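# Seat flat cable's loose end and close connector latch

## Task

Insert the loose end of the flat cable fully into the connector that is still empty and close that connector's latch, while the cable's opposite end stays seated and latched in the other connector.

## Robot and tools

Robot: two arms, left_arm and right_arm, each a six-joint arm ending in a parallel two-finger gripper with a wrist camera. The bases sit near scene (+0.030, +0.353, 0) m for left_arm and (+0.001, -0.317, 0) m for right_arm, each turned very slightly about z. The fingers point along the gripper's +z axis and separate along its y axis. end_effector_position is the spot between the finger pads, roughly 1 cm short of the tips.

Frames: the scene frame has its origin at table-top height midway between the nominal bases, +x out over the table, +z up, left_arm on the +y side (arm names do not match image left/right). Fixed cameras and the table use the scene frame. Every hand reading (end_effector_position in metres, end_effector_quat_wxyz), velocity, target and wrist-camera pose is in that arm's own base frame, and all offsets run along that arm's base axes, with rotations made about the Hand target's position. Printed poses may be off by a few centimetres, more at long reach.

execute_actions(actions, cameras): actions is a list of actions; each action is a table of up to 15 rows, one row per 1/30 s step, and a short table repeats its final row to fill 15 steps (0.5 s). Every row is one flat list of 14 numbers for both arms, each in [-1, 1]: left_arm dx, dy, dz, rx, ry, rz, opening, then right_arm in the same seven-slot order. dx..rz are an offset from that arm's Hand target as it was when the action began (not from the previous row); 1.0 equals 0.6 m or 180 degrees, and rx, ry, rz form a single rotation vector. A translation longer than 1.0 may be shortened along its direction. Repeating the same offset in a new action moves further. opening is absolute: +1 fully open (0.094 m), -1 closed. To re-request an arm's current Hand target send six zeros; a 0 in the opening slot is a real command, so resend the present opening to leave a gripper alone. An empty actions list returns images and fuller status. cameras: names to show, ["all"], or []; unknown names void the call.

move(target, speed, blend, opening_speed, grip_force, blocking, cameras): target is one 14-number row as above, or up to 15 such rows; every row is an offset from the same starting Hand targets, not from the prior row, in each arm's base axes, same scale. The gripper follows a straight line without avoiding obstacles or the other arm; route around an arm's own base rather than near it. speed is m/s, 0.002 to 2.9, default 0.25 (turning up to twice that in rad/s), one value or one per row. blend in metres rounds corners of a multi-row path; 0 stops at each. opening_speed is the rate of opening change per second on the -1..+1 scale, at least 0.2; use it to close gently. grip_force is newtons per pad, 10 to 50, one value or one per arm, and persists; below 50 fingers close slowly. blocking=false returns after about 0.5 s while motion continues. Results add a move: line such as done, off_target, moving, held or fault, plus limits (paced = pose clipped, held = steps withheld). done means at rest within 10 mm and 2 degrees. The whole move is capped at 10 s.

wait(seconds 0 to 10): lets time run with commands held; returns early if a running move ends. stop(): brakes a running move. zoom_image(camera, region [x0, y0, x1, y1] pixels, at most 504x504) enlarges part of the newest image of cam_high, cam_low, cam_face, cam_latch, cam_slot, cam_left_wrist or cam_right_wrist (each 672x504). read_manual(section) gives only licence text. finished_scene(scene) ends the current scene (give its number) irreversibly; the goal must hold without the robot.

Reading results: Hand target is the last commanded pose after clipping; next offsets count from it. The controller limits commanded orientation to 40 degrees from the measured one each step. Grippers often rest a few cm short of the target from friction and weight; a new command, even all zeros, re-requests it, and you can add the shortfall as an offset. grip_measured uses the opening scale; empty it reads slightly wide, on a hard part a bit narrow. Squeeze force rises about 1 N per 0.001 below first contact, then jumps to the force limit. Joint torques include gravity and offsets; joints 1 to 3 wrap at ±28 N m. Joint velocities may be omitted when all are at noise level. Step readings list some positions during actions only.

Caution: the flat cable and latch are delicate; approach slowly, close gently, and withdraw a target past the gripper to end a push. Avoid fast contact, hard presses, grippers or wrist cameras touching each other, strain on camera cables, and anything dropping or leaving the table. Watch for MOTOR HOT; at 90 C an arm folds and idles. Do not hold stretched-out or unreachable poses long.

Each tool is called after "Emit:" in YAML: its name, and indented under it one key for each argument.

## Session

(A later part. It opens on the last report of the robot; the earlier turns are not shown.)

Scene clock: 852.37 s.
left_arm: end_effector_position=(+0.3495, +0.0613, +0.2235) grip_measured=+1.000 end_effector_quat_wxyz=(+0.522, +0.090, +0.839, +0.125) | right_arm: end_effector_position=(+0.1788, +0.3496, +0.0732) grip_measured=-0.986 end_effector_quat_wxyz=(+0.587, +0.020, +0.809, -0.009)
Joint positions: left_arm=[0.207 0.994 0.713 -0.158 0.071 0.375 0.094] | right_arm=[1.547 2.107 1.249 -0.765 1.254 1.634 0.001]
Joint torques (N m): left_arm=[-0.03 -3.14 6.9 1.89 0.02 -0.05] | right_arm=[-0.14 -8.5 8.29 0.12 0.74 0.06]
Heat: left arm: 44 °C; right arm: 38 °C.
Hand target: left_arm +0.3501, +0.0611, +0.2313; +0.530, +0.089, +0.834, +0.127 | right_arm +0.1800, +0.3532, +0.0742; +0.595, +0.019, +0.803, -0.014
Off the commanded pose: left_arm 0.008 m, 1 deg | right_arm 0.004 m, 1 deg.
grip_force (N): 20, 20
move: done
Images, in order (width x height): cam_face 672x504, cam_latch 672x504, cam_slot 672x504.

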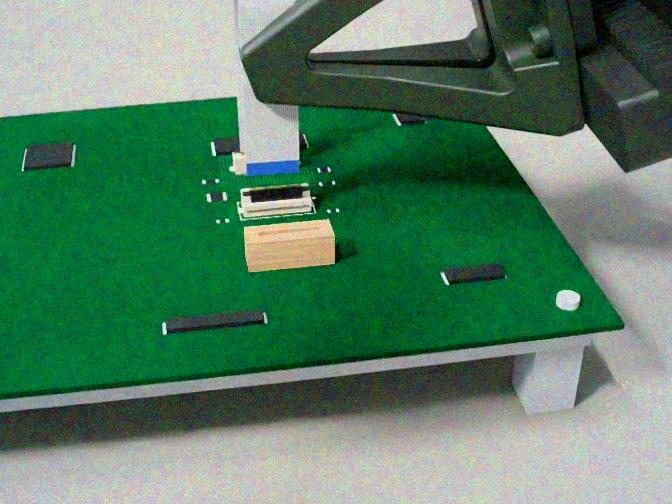

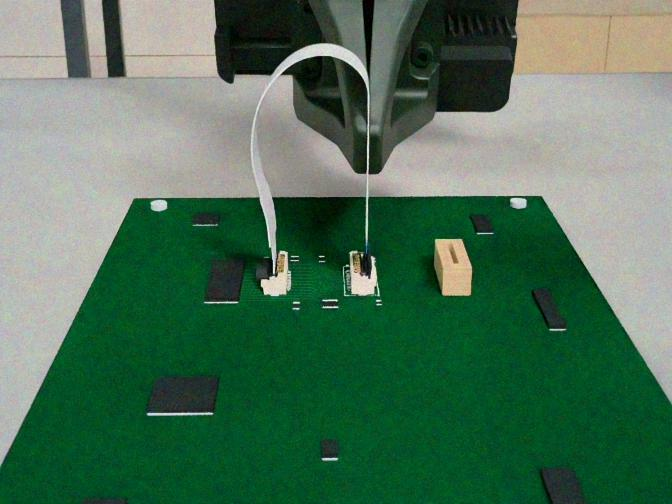

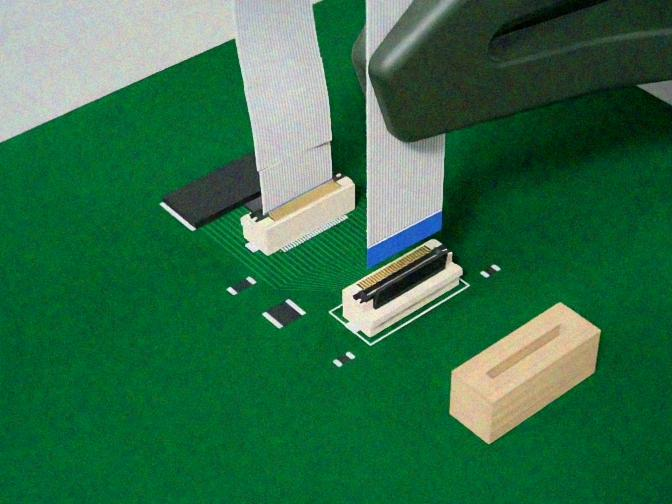

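Emit:
move:
  target: [0,0,0,0,0,0,1, -0.0067,-0.006,0.0,0,0,0,-1]
  speed: 0.05
  cameras: ["cam_latch","cam_slot","cam_face"]

Emit:
zoom_image:
  camera: "cam_latch"
  region: [330, 210, 400, 300]

Emit:
zoom_image:
  camera: "cam_face"
  region: [215, 120, 335, 220]

Scene clock: 908.23 s.
left_arm: end_effector_position=(+0.3495, +0.0613, +0.2235) grip_measured=+1.000 end_effector_quat_wxyz=(+0.522, +0.090, +0.839, +0.125) | right_arm: end_effector_position=(+0.1774, +0.3460, +0.0735) grip_measured=-0.986 end_effector_quat_wxyz=(+0.587, +0.024, +0.809, -0.011)
Joint positions: left_arm=[0.207 0.994 0.713 -0.158 0.071 0.375 0.094] | right_arm=[1.551 2.107 1.249 -0.798 1.254 1.672 0.001]
Joint torques (N m): left_arm=[-0.01 -3.12 6.9 1.89 0.02 -0.04] | right_arm=[0.57 -8.46 7.79 0.07 0.74 0.07]
Heat: left arm: 44 °C; right arm: 37 °C.
Hand target: left_arm +0.3501, +0.0611, +0.2313; +0.530, +0.089, +0.834, +0.127 | right_arm +0.1760, +0.3496, +0.0742; +0.595, +0.019, +0.803, -0.014
Off the commanded pose: left_arm 0.008 m, 1 deg | right_arm 0.004 m, 1 deg.
grip_force (N): 20, 20
move: done
Images, in order (width x height): cam_face 672x504, cam_latch 672x504, cam_slot 672x504.

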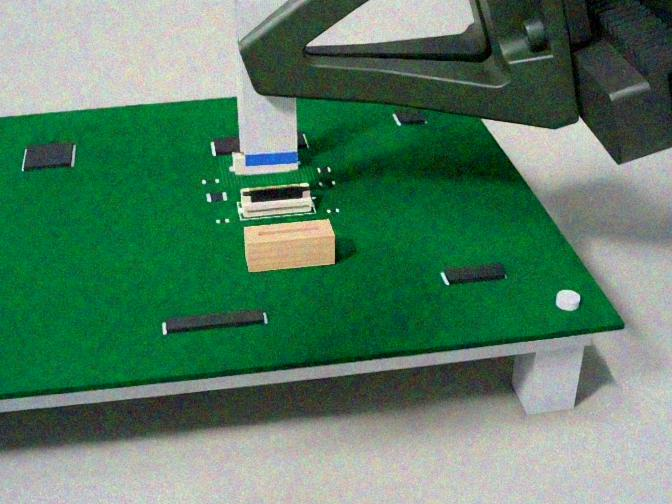

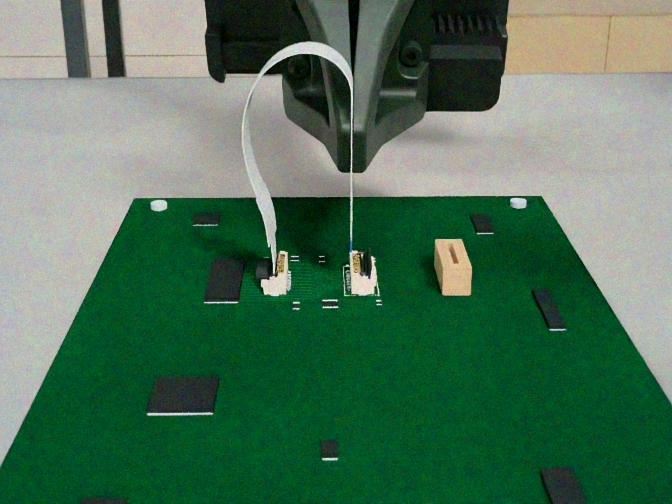

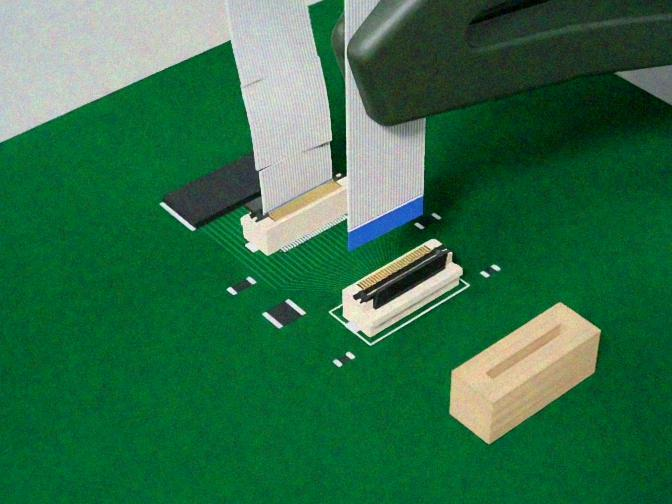

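Scaled by 5.600 from the camera's 672x504 image, which has a finer 960x720 frame.

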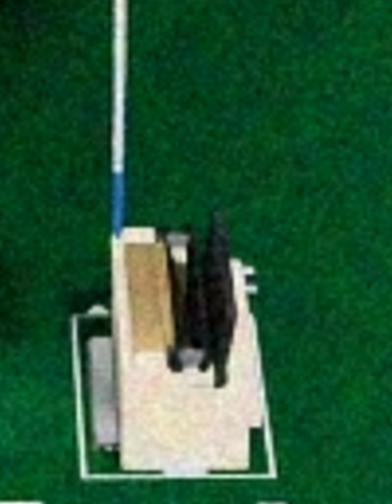

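Scaled by 4.200 from the camera's 672x504 image, which has a finer 960x720 frame.

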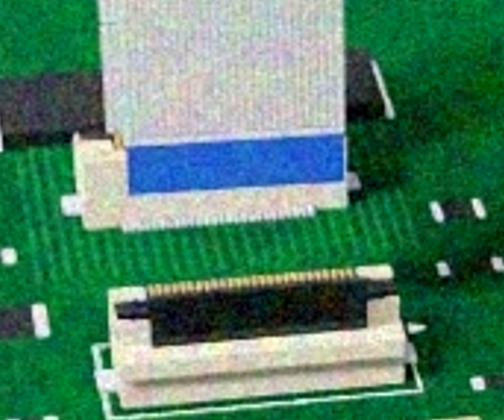

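Emit:
zoom_image:
  camera: "cam_slot"
  region: [330, 180, 480, 350]

Scaled by 2.965 from the camera's 672x504 image, which has a finer 960x720 frame.

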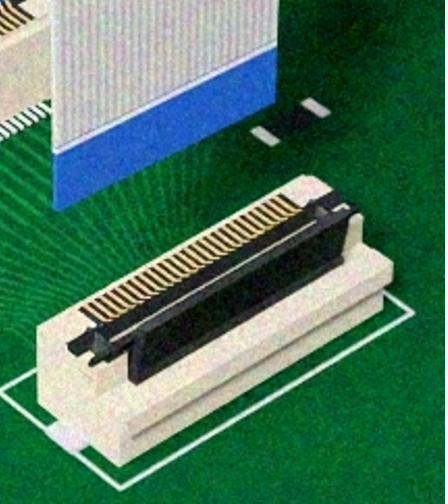

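Emit:
move:
  target: [0,0,0,0,0,0,1, 0.0,0.0048,0.0,0,0,0.006,-1]
  speed: 0.05
  cameras: ["cam_latch","cam_slot","cam_face"]

Emit:
zoom_image:
  camera: "cam_latch"
  region: [330, 210, 400, 300]

Emit:
zoom_image:
  camera: "cam_face"
  region: [215, 120, 335, 220]

Emit:
zoom_image:
  camera: "cam_slot"
  region: [330, 180, 480, 350]

Scene clock: 973.60 s.
left_arm: end_effector_position=(+0.3495, +0.0613, +0.2235) grip_measured=+1.000 end_effector_quat_wxyz=(+0.522, +0.090, +0.839, +0.125) | right_arm: end_effector_position=(+0.1774, +0.3494, +0.0732) grip_measured=-0.986 end_effector_quat_wxyz=(+0.587, +0.017, +0.810, -0.011)
Joint positions: left_arm=[0.207 0.994 0.713 -0.158 0.071 0.375 0.094] | right_arm=[1.551 2.107 1.249 -0.772 1.254 1.636 0.001]
Joint torques (N m): left_arm=[-0.02 -3.12 6.89 1.89 0.02 -0.04] | right_arm=[0.62 -9.52 6.09 0.39 0.74 -0.05]
Heat: left arm: 44 °C; right arm: 37 °C.
Hand target: left_arm +0.3501, +0.0611, +0.2313; +0.530, +0.089, +0.834, +0.127 | right_arm +0.1760, +0.3524, +0.0742; +0.595, +0.011, +0.803, -0.009
Off the commanded pose: left_arm 0.008 m, 1 deg | right_arm 0.004 m, 1 deg.
grip_force (N): 20, 20
move: done
Images, in order (width x height): cam_face 672x504, cam_latch 672x504, cam_slot 672x504.

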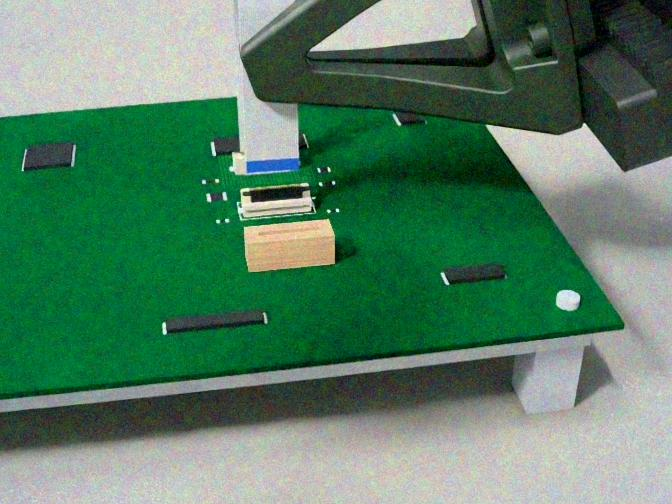

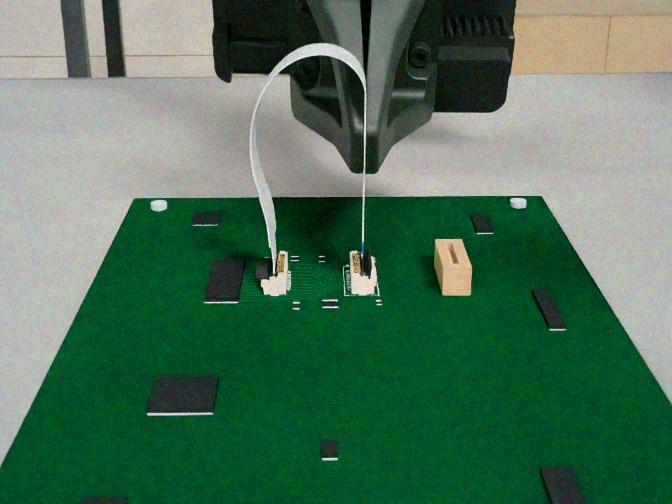

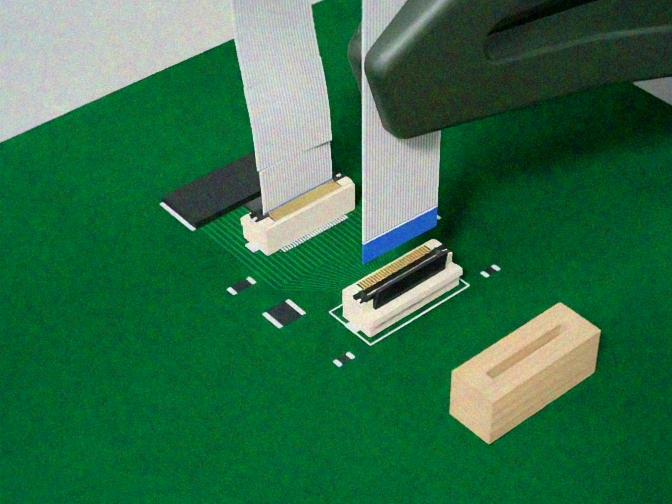

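Scaled by 5.600 from the camera's 672x504 image, which has a finer 960x720 frame.

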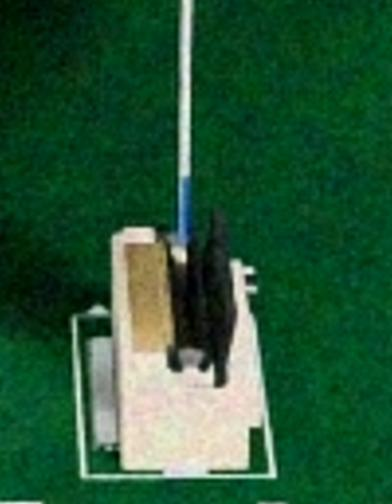

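Scaled by 4.200 from the camera's 672x504 image, which has a finer 960x720 frame.

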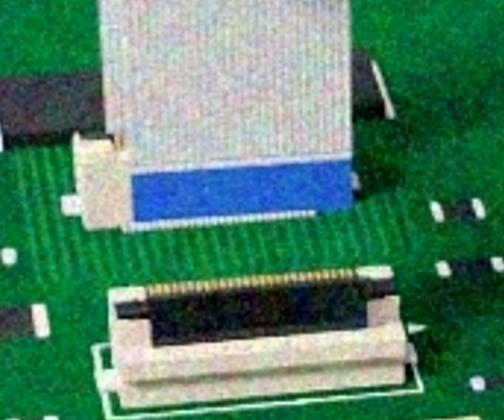

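Scaled by 2.965 from the camera's 672x504 image, which has a finer 960x720 frame.

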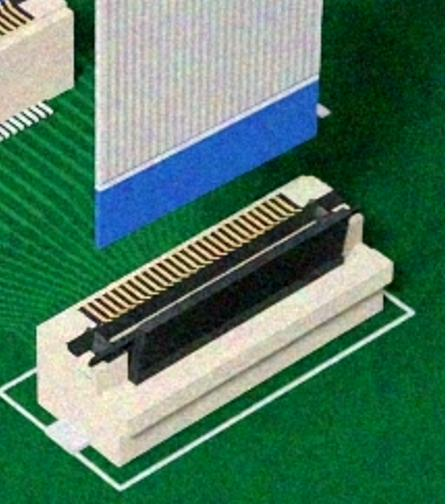

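Emit:
move:
  target: [0,0,0,0,0,0,1, 0.0,0.0013,-0.008,0,0,0.0,-1]
  speed: 0.05
  cameras: ["cam_latch","cam_slot","cam_face"]

Emit:
zoom_image:
  camera: "cam_latch"
  region: [330, 210, 400, 300]

Emit:
zoom_image:
  camera: "cam_slot"
  region: [330, 180, 480, 350]

Scene clock: 1006.20 s.
left_arm: end_effector_position=(+0.3495, +0.0613, +0.2235) grip_measured=+1.000 end_effector_quat_wxyz=(+0.522, +0.090, +0.839, +0.125) | right_arm: end_effector_position=(+0.1775, +0.3517, +0.0731) grip_measured=-0.986 end_effector_quat_wxyz=(+0.587, +0.021, +0.810, -0.004)
Joint positions: left_arm=[0.207 0.994 0.713 -0.158 0.071 0.375 0.094] | right_arm=[1.551 2.107 1.249 -0.754 1.254 1.633 0.001]
Joint torques (N m): left_arm=[-0.01 -3.14 6.9 1.89 0.02 -0.04] | right_arm=[0.5 -8.42 5.81 0.43 0.74 -0.04]
Heat: left arm: 44 °C; right arm: 37 °C.
Hand target: left_arm +0.3501, +0.0611, +0.2313; +0.530, +0.089, +0.834, +0.127 | right_arm +0.1760, +0.3532, +0.0694; +0.595, +0.011, +0.803, -0.009
Off the commanded pose: left_arm 0.008 m, 1 deg | right_arm 0.004 m, 2 deg.
grip_force (N): 20, 20
move: done
Images, in order (width x height): cam_face 672x504, cam_latch 672x504, cam_slot 672x504.

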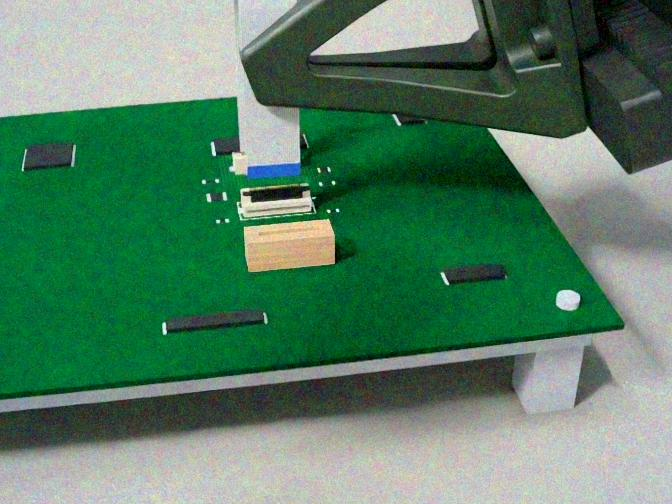

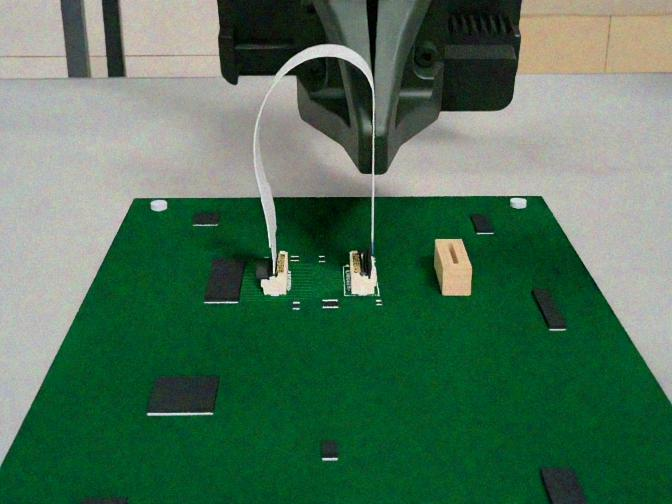

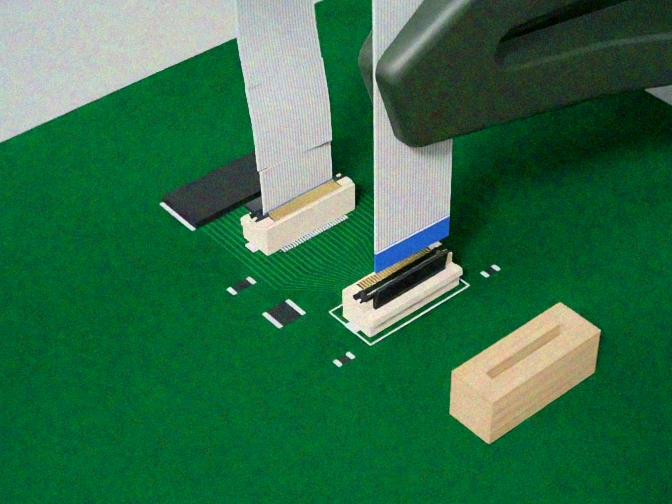

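Scaled by 5.600 from the camera's 672x504 image, which has a finer 960x720 frame.

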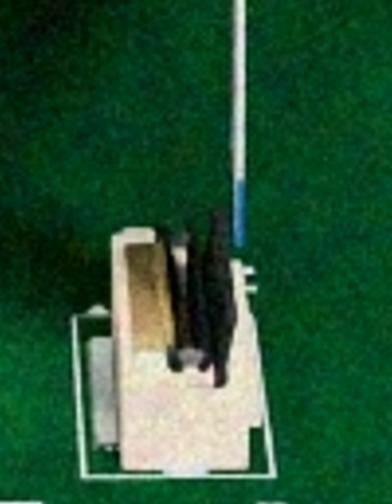

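Scaled by 2.965 from the camera's 672x504 image, which has a finer 960x720 frame.

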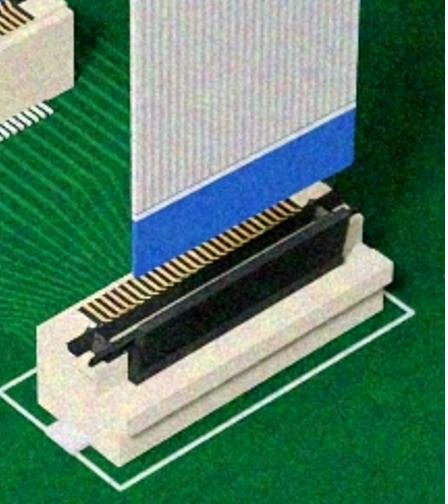

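Emit:
move:
  target:
    - [0,0,0,0,0,0,1, 0.0,-0.0095,0.025,0,0,0.0,-1]
    - [0,0,0,0,0,0,1, 0.0,-0.0095,0.0,0,0,0.0,-1]
  speed: 0.05
  cameras: ["cam_latch"]

Emit:
zoom_image:
  camera: "cam_latch"
  region: [330, 210, 400, 300]

Scene clock: 1040.50 s.
left_arm: end_effector_position=(+0.3495, +0.0613, +0.2235) grip_measured=+1.000 end_effector_quat_wxyz=(+0.522, +0.090, +0.839, +0.125) | right_arm: end_effector_position=(+0.1775, +0.3503, +0.0711) grip_measured=-0.986 end_effector_quat_wxyz=(+0.587, +0.020, +0.810, -0.005)
Joint positions: left_arm=[0.207 0.994 0.713 -0.158 0.071 0.375 0.094] | right_arm=[1.551 2.107 1.239 -0.743 1.254 1.628 0.001]
Joint torques (N m): left_arm=[-0.01 -3.15 6.9 1.89 0.02 -0.04] | right_arm=[0.53 -9.83 4.1 0.37 0.76 -0.02]
Heat: left arm: 44 °C; right arm: 37 °C.
Hand target: left_arm +0.3501, +0.0611, +0.2313; +0.530, +0.089, +0.834, +0.127 | right_arm +0.1759, +0.3475, +0.0693; +0.595, +0.011, +0.803, -0.009
Off the commanded pose: left_arm 0.008 m, 1 deg | right_arm 0.004 m, 2 deg.
grip_force (N): 20, 20
move: done
Images, in order (width x height): cam_latch 672x504.

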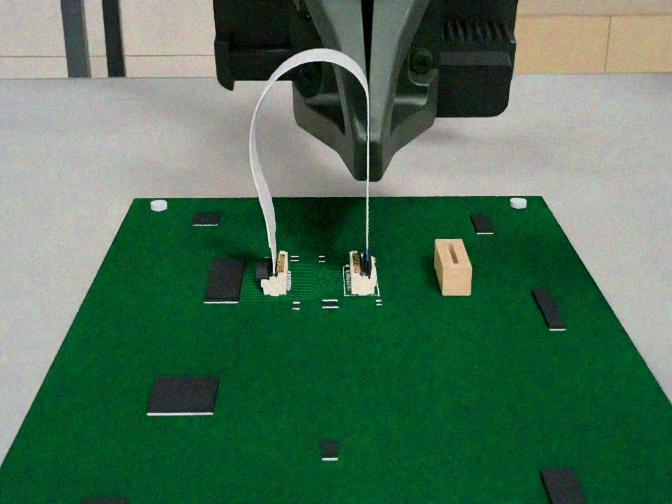

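Scaled by 5.600 from the camera's 672x504 image, which has a finer 960x720 frame.

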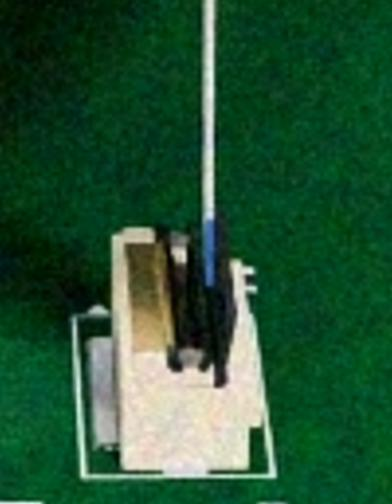

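Emit:
move:
  target:
    - [0,0,0,0,0,0,1, 0.0,-0.0017,0.025,0,0,0.0,-1]
    - [0,0,0,0,0,0,1, 0.0,-0.0017,0.0,0,0,0.0,-1]
  speed: 0.05
  cameras: ["cam_latch","cam_slot","cam_face"]

Emit:
zoom_image:
  camera: "cam_latch"
  region: [330, 210, 400, 300]

Emit:
zoom_image:
  camera: "cam_slot"
  region: [330, 180, 480, 350]

Emit:
zoom_image:
  camera: "cam_face"
  region: [215, 120, 335, 220]

Scene clock: 1052.30 s.
left_arm: end_effector_position=(+0.3495, +0.0613, +0.2235) grip_measured=+1.000 end_effector_quat_wxyz=(+0.522, +0.090, +0.839, +0.125) | right_arm: end_effector_position=(+0.1775, +0.3509, +0.0728) grip_measured=-0.986 end_effector_quat_wxyz=(+0.587, +0.022, +0.810, -0.002)
Joint positions: left_arm=[0.207 0.994 0.713 -0.158 0.071 0.375 0.094] | right_arm=[1.551 2.102 1.239 -0.74 1.254 1.628 0.001]
Joint torques (N m): left_arm=[-0.02 -3.14 6.89 1.89 0.01 -0.04] | right_arm=[0.69 -9.69 3.59 0.43 0.73 0]
Heat: left arm: 44 °C; right arm: 37 °C.
Hand target: left_arm +0.3501, +0.0611, +0.2313; +0.530, +0.089, +0.834, +0.127 | right_arm +0.1759, +0.3465, +0.0693; +0.595, +0.011, +0.803, -0.009
Off the commanded pose: left_arm 0.008 m, 1 deg | right_arm 0.006 m, 2 deg.
grip_force (N): 20, 20
move: done
Images, in order (width x height): cam_face 672x504, cam_latch 672x504, cam_slot 672x504.

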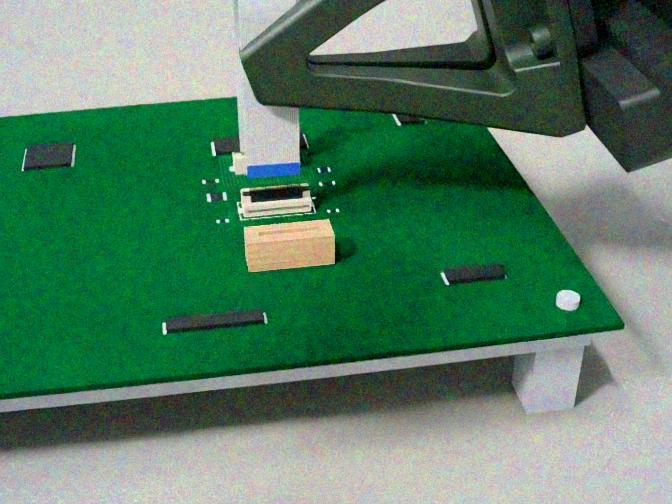

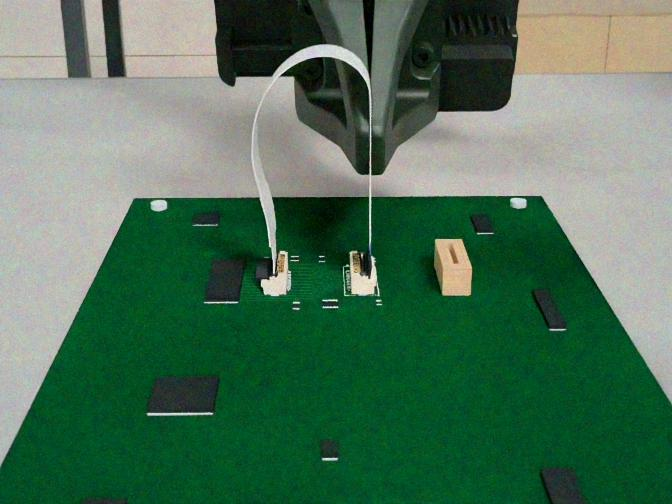

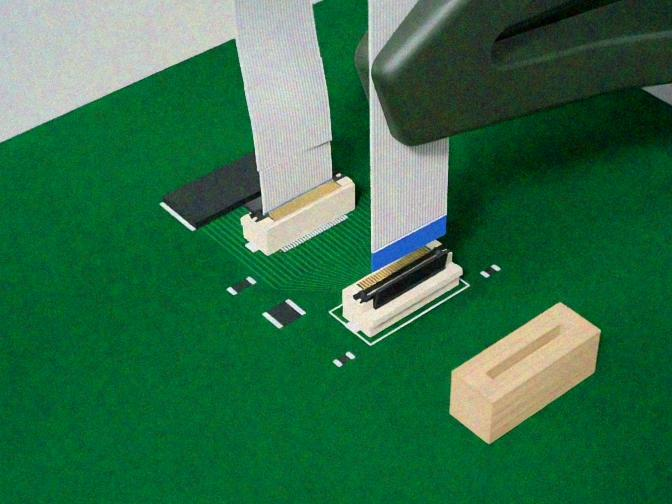

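Scaled by 5.600 from the camera's 672x504 image, which has a finer 960x720 frame.

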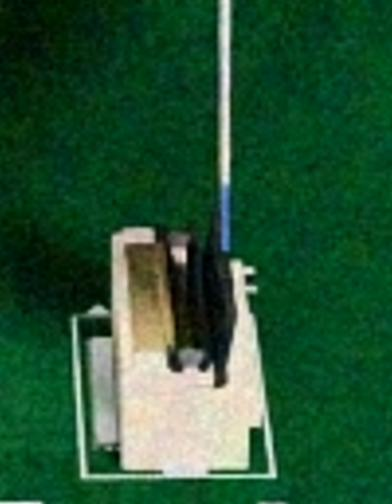

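Scaled by 2.965 from the camera's 672x504 image, which has a finer 960x720 frame.

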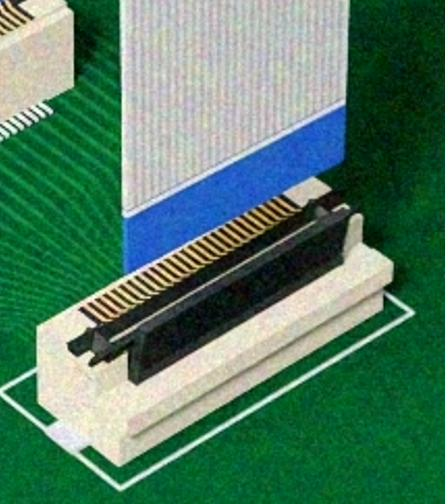

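Scaled by 4.200 from the camera's 672x504 image, which has a finer 960x720 frame.

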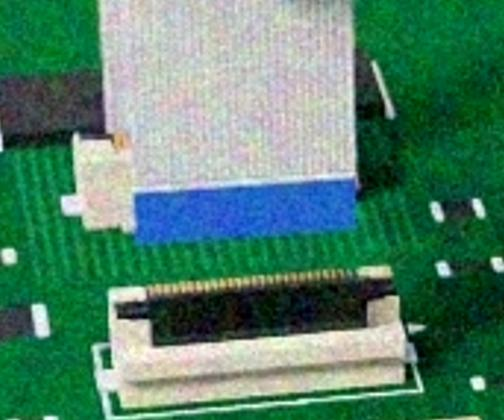

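Emit:
move:
  target:
    - [0,0,0,0,0,0,1, 0.0,-0.005,0.0,-0.004,0,0.0,-1]
    - [0,0,0,0,0,0,1, 0.0,-0.005,-0.0092,-0.004,0,0.0,-1]
  speed: 0.04
  cameras: ["cam_latch"]

Emit:
zoom_image:
  camera: "cam_latch"
  region: [330, 210, 400, 300]

Scene clock: 1100.73 s.
left_arm: end_effector_position=(+0.3495, +0.0613, +0.2235) grip_measured=+1.000 end_effector_quat_wxyz=(+0.522, +0.090, +0.839, +0.125) | right_arm: end_effector_position=(+0.1774, +0.3486, +0.0702) grip_measured=-0.986 end_effector_quat_wxyz=(+0.587, +0.021, +0.809, -0.003)
Joint positions: left_arm=[0.207 0.994 0.713 -0.158 0.071 0.375 0.094] | right_arm=[1.551 2.102 1.226 -0.729 1.254 1.628 0.001]
Joint torques (N m): left_arm=[-0.01 -3.15 6.89 1.89 0.02 -0.04] | right_arm=[0.43 -8.88 3.69 0.38 0.79 -0.02]
Heat: left arm: 45 °C; right arm: 37 °C.
Hand target: left_arm +0.3501, +0.0611, +0.2313; +0.530, +0.089, +0.834, +0.127 | right_arm +0.1760, +0.3436, +0.0639; +0.596, +0.008, +0.803, -0.014
Off the commanded pose: left_arm 0.008 m, 1 deg | right_arm 0.008 m, 2 deg.
grip_force (N): 20, 20
move: done
Images, in order (width x height): cam_latch 672x504.

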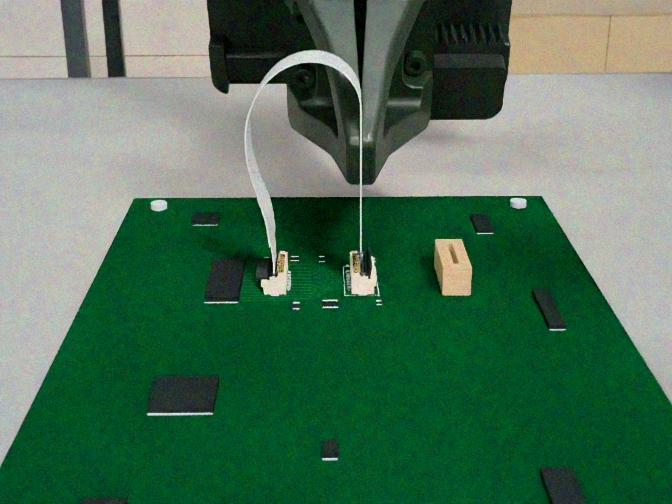

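Scaled by 5.600 from the camera's 672x504 image, which has a finer 960x720 frame.

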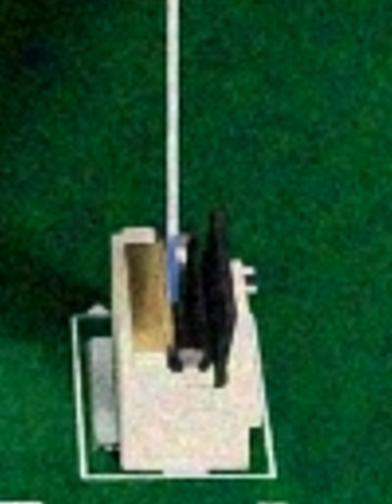

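Emit:
move:
  target: [0,0,0,0,0,0,1, 0.0,0.0012,-0.0033,0,0,0.0,-1]
  speed: 0.04
  cameras: ["cam_latch"]

Emit:
zoom_image:
  camera: "cam_latch"
  region: [330, 210, 400, 300]

Scene clock: 1111.77 s.
left_arm: end_effector_position=(+0.3495, +0.0613, +0.2235) grip_measured=+1.000 end_effector_quat_wxyz=(+0.522, +0.090, +0.839, +0.125) | right_arm: end_effector_position=(+0.1775, +0.3493, +0.0702) grip_measured=-0.986 end_effector_quat_wxyz=(+0.587, +0.023, +0.809, -0.001)
Joint positions: left_arm=[0.207 0.994 0.713 -0.158 0.071 0.375 0.094] | right_arm=[1.551 2.102 1.226 -0.724 1.254 1.628 0.001]
Joint torques (N m): left_arm=[-0.01 -3.12 6.87 1.89 0.01 -0.05] | right_arm=[0.65 -8.25 3.67 0.44 0.75 -0.08]
Heat: left arm: 45 °C; right arm: 37 °C.
Hand target: left_arm +0.3501, +0.0611, +0.2313; +0.530, +0.089, +0.834, +0.127 | right_arm +0.1760, +0.3443, +0.0619; +0.596, +0.008, +0.803, -0.014
Off the commanded pose: left_arm 0.008 m, 1 deg | right_arm 0.010 m, 3 deg.
grip_force (N): 20, 20
move: off_target (right_arm)
Images, in order (width x height): cam_latch 672x504.

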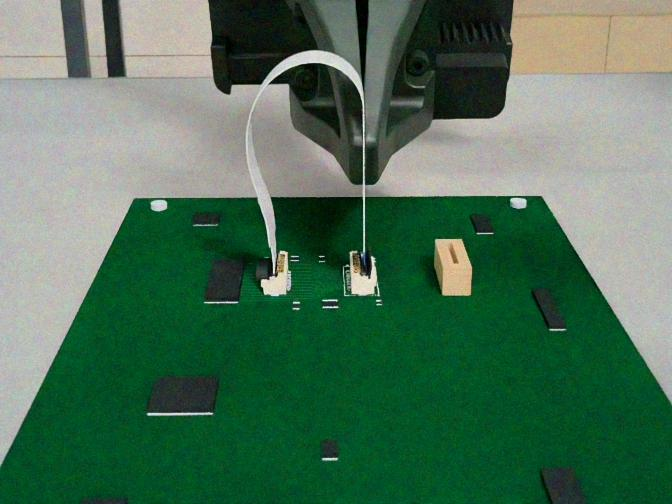

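Scaled by 5.600 from the camera's 672x504 image, which has a finer 960x720 frame.

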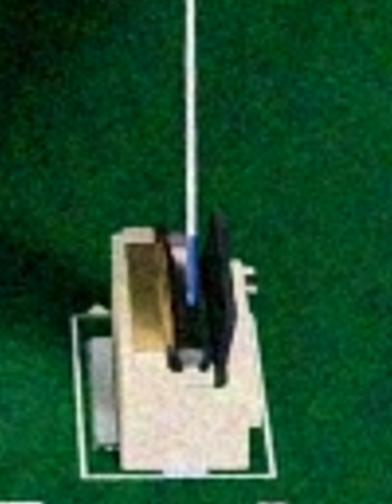

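Emit:
move:
  target: [0,0,0,0,0,0,1, 0.0,0.0,-0.0067,0,0,0.0,-1]
  speed: 0.03
  cameras: ["cam_latch","cam_slot","cam_face"]

Emit:
zoom_image:
  camera: "cam_latch"
  region: [330, 210, 400, 300]

Emit:
zoom_image:
  camera: "cam_slot"
  region: [330, 180, 480, 350]

Emit:
zoom_image:
  camera: "cam_face"
  region: [215, 120, 335, 220]

Scene clock: 1121.67 s.
left_arm: end_effector_position=(+0.3495, +0.0613, +0.2235) grip_measured=+1.000 end_effector_quat_wxyz=(+0.522, +0.090, +0.839, +0.125) | right_arm: end_effector_position=(+0.1779, +0.3486, +0.0675) grip_measured=-0.986 end_effector_quat_wxyz=(+0.590, +0.022, +0.807, -0.001)
Joint positions: left_arm=[0.207 0.994 0.713 -0.158 0.071 0.375 0.094] | right_arm=[1.551 2.109 1.218 -0.71 1.262 1.628 0.001]
Joint torques (N m): left_arm=[-0.01 -3.15 6.89 1.89 0.02 -0.04] | right_arm=[0.47 -8.27 4.04 0.42 0.69 0.01]
Heat: left arm: 45 °C; right arm: 37 °C.
Hand target: left_arm +0.3501, +0.0611, +0.2313; +0.530, +0.089, +0.834, +0.127 | right_arm +0.1760, +0.3443, +0.0579; +0.596, +0.008, +0.803, -0.014
Off the commanded pose: left_arm 0.008 m, 1 deg | right_arm 0.011 m, 2 deg.
grip_force (N): 20, 20
move: off_target (right_arm)
Images, in order (width x height): cam_face 672x504, cam_latch 672x504, cam_slot 672x504.

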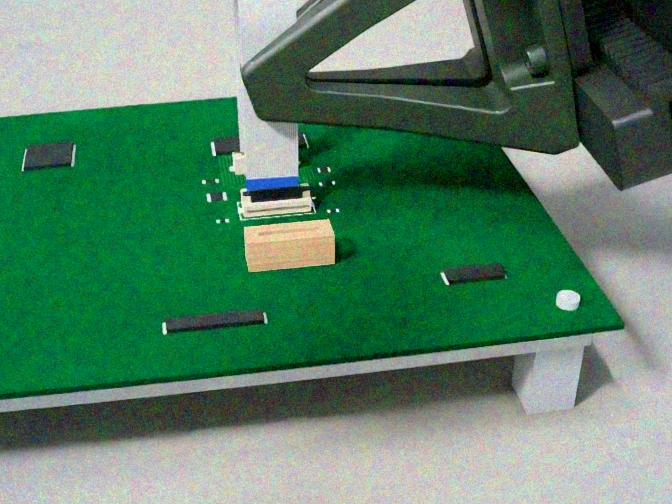

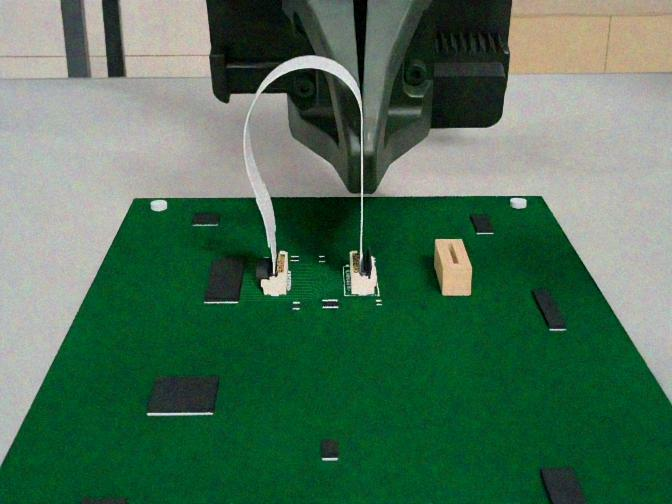

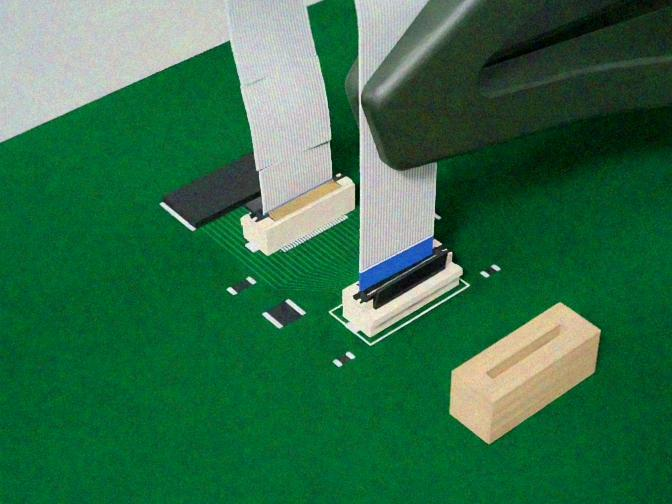

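Scaled by 5.600 from the camera's 672x504 image, which has a finer 960x720 frame.

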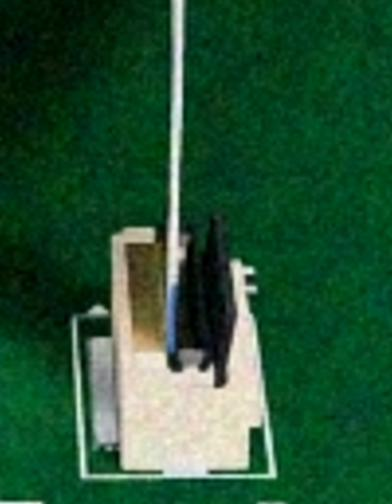

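Scaled by 2.965 from the camera's 672x504 image, which has a finer 960x720 frame.

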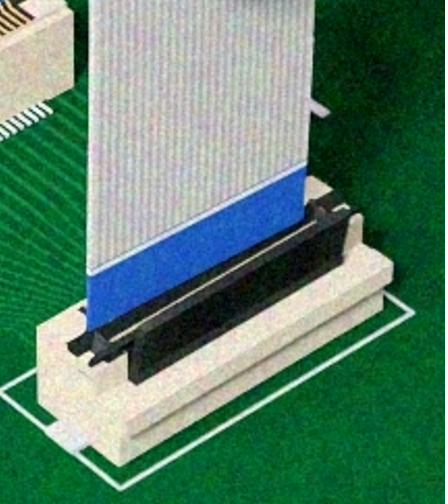

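Scaled by 4.200 from the camera's 672x504 image, which has a finer 960x720 frame.

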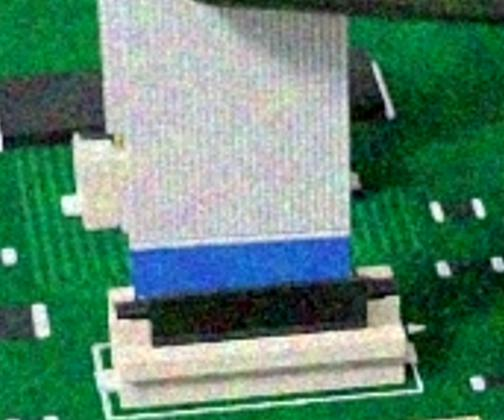

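Emit:
move:
  target: [0,0,0,0,0,0,1, 0.0,0.0,0,0.0025,0,0.0,-1]
  speed: 0.03
  cameras: ["cam_latch","cam_slot","cam_face"]

Emit:
zoom_image:
  camera: "cam_latch"
  region: [330, 210, 400, 300]

Emit:
zoom_image:
  camera: "cam_slot"
  region: [330, 180, 480, 350]

Scene clock: 1149.90 s.
left_arm: end_effector_position=(+0.3495, +0.0613, +0.2235) grip_measured=+1.000 end_effector_quat_wxyz=(+0.522, +0.090, +0.839, +0.125) | right_arm: end_effector_position=(+0.1779, +0.3499, +0.0675) grip_measured=-0.986 end_effector_quat_wxyz=(+0.590, +0.025, +0.807, +0.003)
Joint positions: left_arm=[0.207 0.994 0.713 -0.158 0.071 0.375 0.094] | right_arm=[1.551 2.109 1.218 -0.7 1.262 1.628 0.001]
Joint torques (N m): left_arm=[-0.01 -3.15 6.89 1.89 0.02 -0.04] | right_arm=[0.53 -8.5 3.59 0.45 0.66 -0.04]
Heat: left arm: 45 °C; right arm: 37 °C.
Hand target: left_arm +0.3501, +0.0611, +0.2313; +0.530, +0.089, +0.834, +0.127 | right_arm +0.1760, +0.3443, +0.0579; +0.596, +0.010, +0.803, -0.010
Off the commanded pose: left_arm 0.008 m, 1 deg | right_arm 0.011 m, 2 deg.
grip_force (N): 20, 20
move: off_target (right_arm)
Images, in order (width x height): cam_face 672x504, cam_latch 672x504, cam_slot 672x504.

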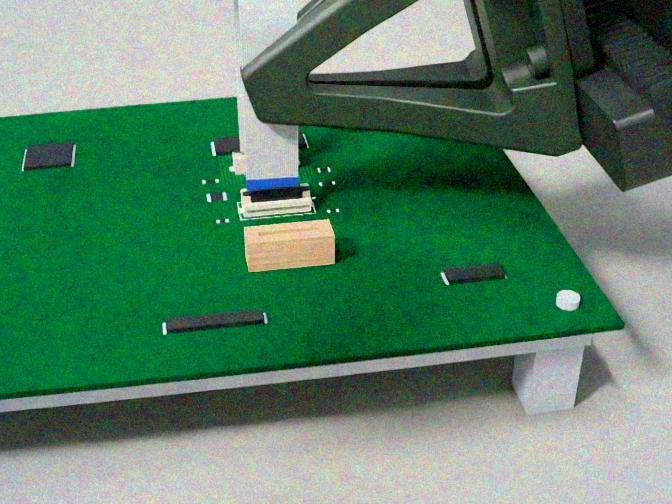

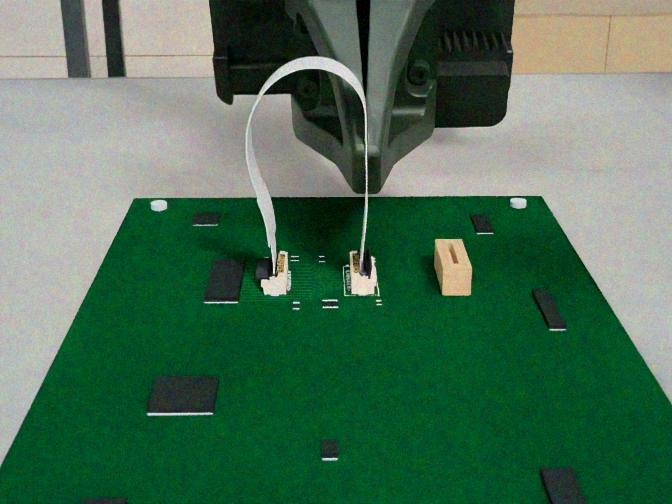

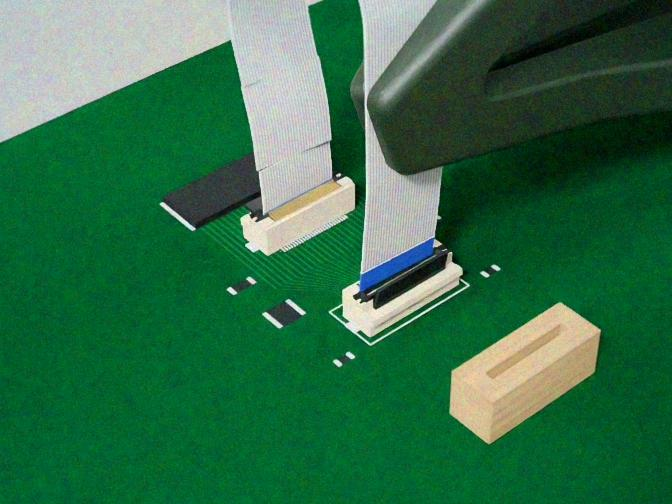

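Scaled by 5.600 from the camera's 672x504 image, which has a finer 960x720 frame.

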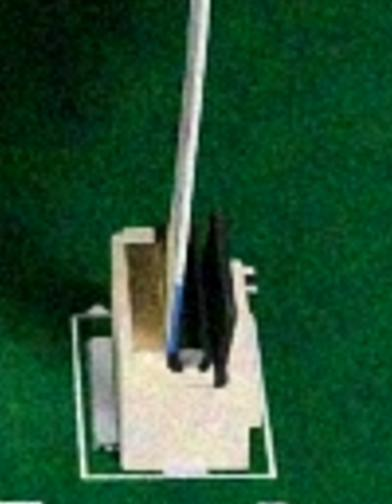

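Scaled by 2.965 from the camera's 672x504 image, which has a finer 960x720 frame.

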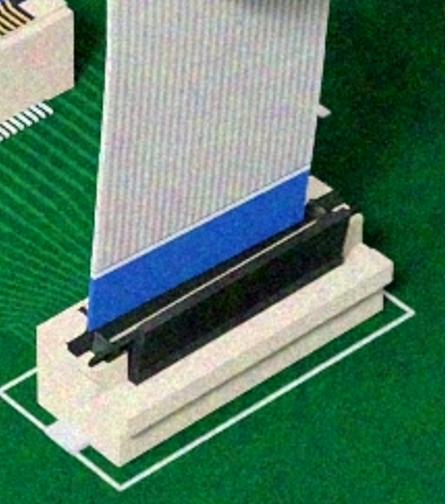

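Emit:
move:
  target:
    - [0,0,0,0,0,0,1, 0.0,0.004,0.03,0,0,0.0,-1]
    - [0,0,0,0,0,0,1, 0.0,0.002,0.0067,0,0,0.0,-1]
  speed: 0.05
  cameras: ["cam_latch"]

Emit:
zoom_image:
  camera: "cam_latch"
  region: [330, 210, 400, 300]

Scene clock: 1165.40 s.
left_arm: end_effector_position=(+0.3495, +0.0613, +0.2235) grip_measured=+1.000 end_effector_quat_wxyz=(+0.522, +0.090, +0.839, +0.125) | right_arm: end_effector_position=(+0.1779, +0.3478, +0.0675) grip_measured=-0.986 end_effector_quat_wxyz=(+0.590, +0.019, +0.807, -0.005)
Joint positions: left_arm=[0.207 0.994 0.713 -0.158 0.071 0.375 0.094] | right_arm=[1.551 2.109 1.218 -0.716 1.262 1.625 0.001]
Joint torques (N m): left_arm=[0.01 -3.12 6.89 1.89 0.02 -0.04] | right_arm=[0.72 -8.98 4.46 0.42 0.68 0.02]
Heat: left arm: 45 °C; right arm: 38 °C.
Hand target: left_arm +0.3501, +0.0611, +0.2313; +0.530, +0.089, +0.834, +0.127 | right_arm +0.1760, +0.3455, +0.0619; +0.595, +0.010, +0.803, -0.011
Off the commanded pose: left_arm 0.008 m, 1 deg | right_arm 0.006 m, 1 deg.
grip_force (N): 20, 20
move: done
Images, in order (width x height): cam_latch 672x504.

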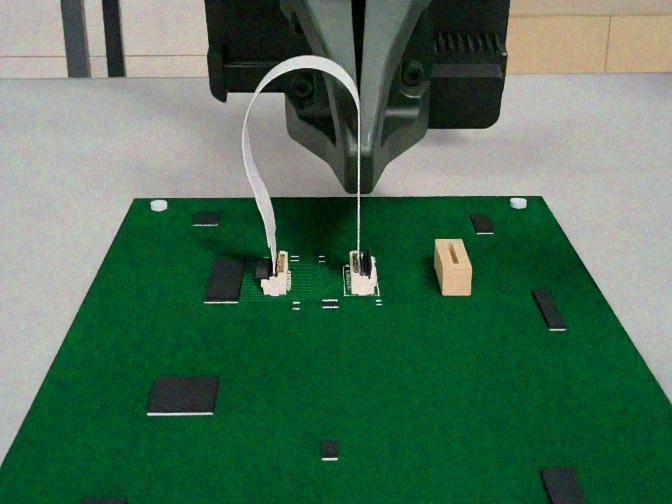

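Scaled by 5.600 from the camera's 672x504 image, which has a finer 960x720 frame.

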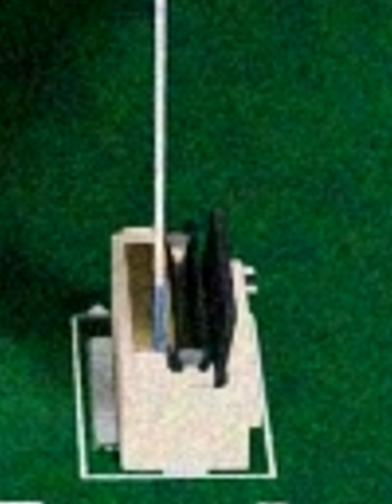

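Emit:
move:
  target: [0,0,0,0,0,0,1, 0.0,0.008,0.02,0,0,0.0,-1]
  speed: 0.05
  cameras: []

Scene clock: 1175.57 s.
left_arm: end_effector_position=(+0.3495, +0.0613, +0.2235) grip_measured=+1.000 end_effector_quat_wxyz=(+0.522, +0.090, +0.839, +0.125) | right_arm: end_effector_position=(+0.1778, +0.3456, +0.0676) grip_measured=-0.986 end_effector_quat_wxyz=(+0.590, +0.014, +0.807, -0.012)
Joint positions: left_arm=[0.207 0.994 0.713 -0.158 0.071 0.375 0.094] | right_arm=[1.551 2.109 1.218 -0.734 1.262 1.625 0.001]
Joint torques (N m): left_arm=[0.01 -3.14 6.9 1.89 0.02 -0.04] | right_arm=[0.65 -10.15 7.53 0.1 0.68 -0.01]
Heat: left arm: 45 °C; right arm: 38 °C.
Hand target: left_arm +0.3501, +0.0611, +0.2313; +0.530, +0.089, +0.834, +0.127 | right_arm +0.1760, +0.3503, +0.0739; +0.595, +0.010, +0.803, -0.010
Off the commanded pose: left_arm 0.008 m, 1 deg | right_arm 0.008 m, 1 deg.
grip_force (N): 20, 20
move: done
No camera images: "cameras" was empty.

Emit:
move:
  target: [0,0,0,0,0,0,1, 0.0,-0.001,0.0175,0,0,0.0,-1]
  speed: 0.05
  cameras: ["cam_latch"]

Scene clock: 1181.50 s.
left_arm: end_effector_position=(+0.3495, +0.0613, +0.2235) grip_measured=+1.000 end_effector_quat_wxyz=(+0.522, +0.090, +0.839, +0.125) | right_arm: end_effector_position=(+0.1777, +0.3427, +0.0692) grip_measured=-0.986 end_effector_quat_wxyz=(+0.590, +0.004, +0.807, -0.025)
Joint positions: left_arm=[0.207 0.994 0.713 -0.158 0.071 0.375 0.094] | right_arm=[1.551 2.109 1.225 -0.771 1.262 1.623 0.001]
Joint torques (N m): left_arm=[-0.01 -3.15 6.89 1.89 0.02 -0.04] | right_arm=[0.76 -12.63 8.01 0.11 0.72 0.01]
Heat: left arm: 45 °C; right arm: 38 °C.
Hand target: left_arm +0.3501, +0.0611, +0.2313; +0.530, +0.089, +0.834, +0.127 | right_arm +0.1760, +0.3497, +0.0844; +0.595, +0.010, +0.803, -0.010
Off the commanded pose: left_arm 0.008 m, 1 deg | right_arm 0.017 m, 2 deg.
grip_force (N): 20, 20
move: off_target (right_arm)
Images, in order (width x height): cam_latch 672x504.

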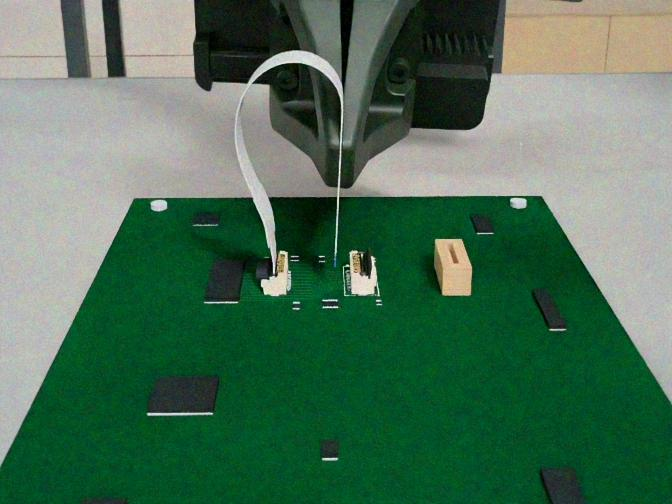

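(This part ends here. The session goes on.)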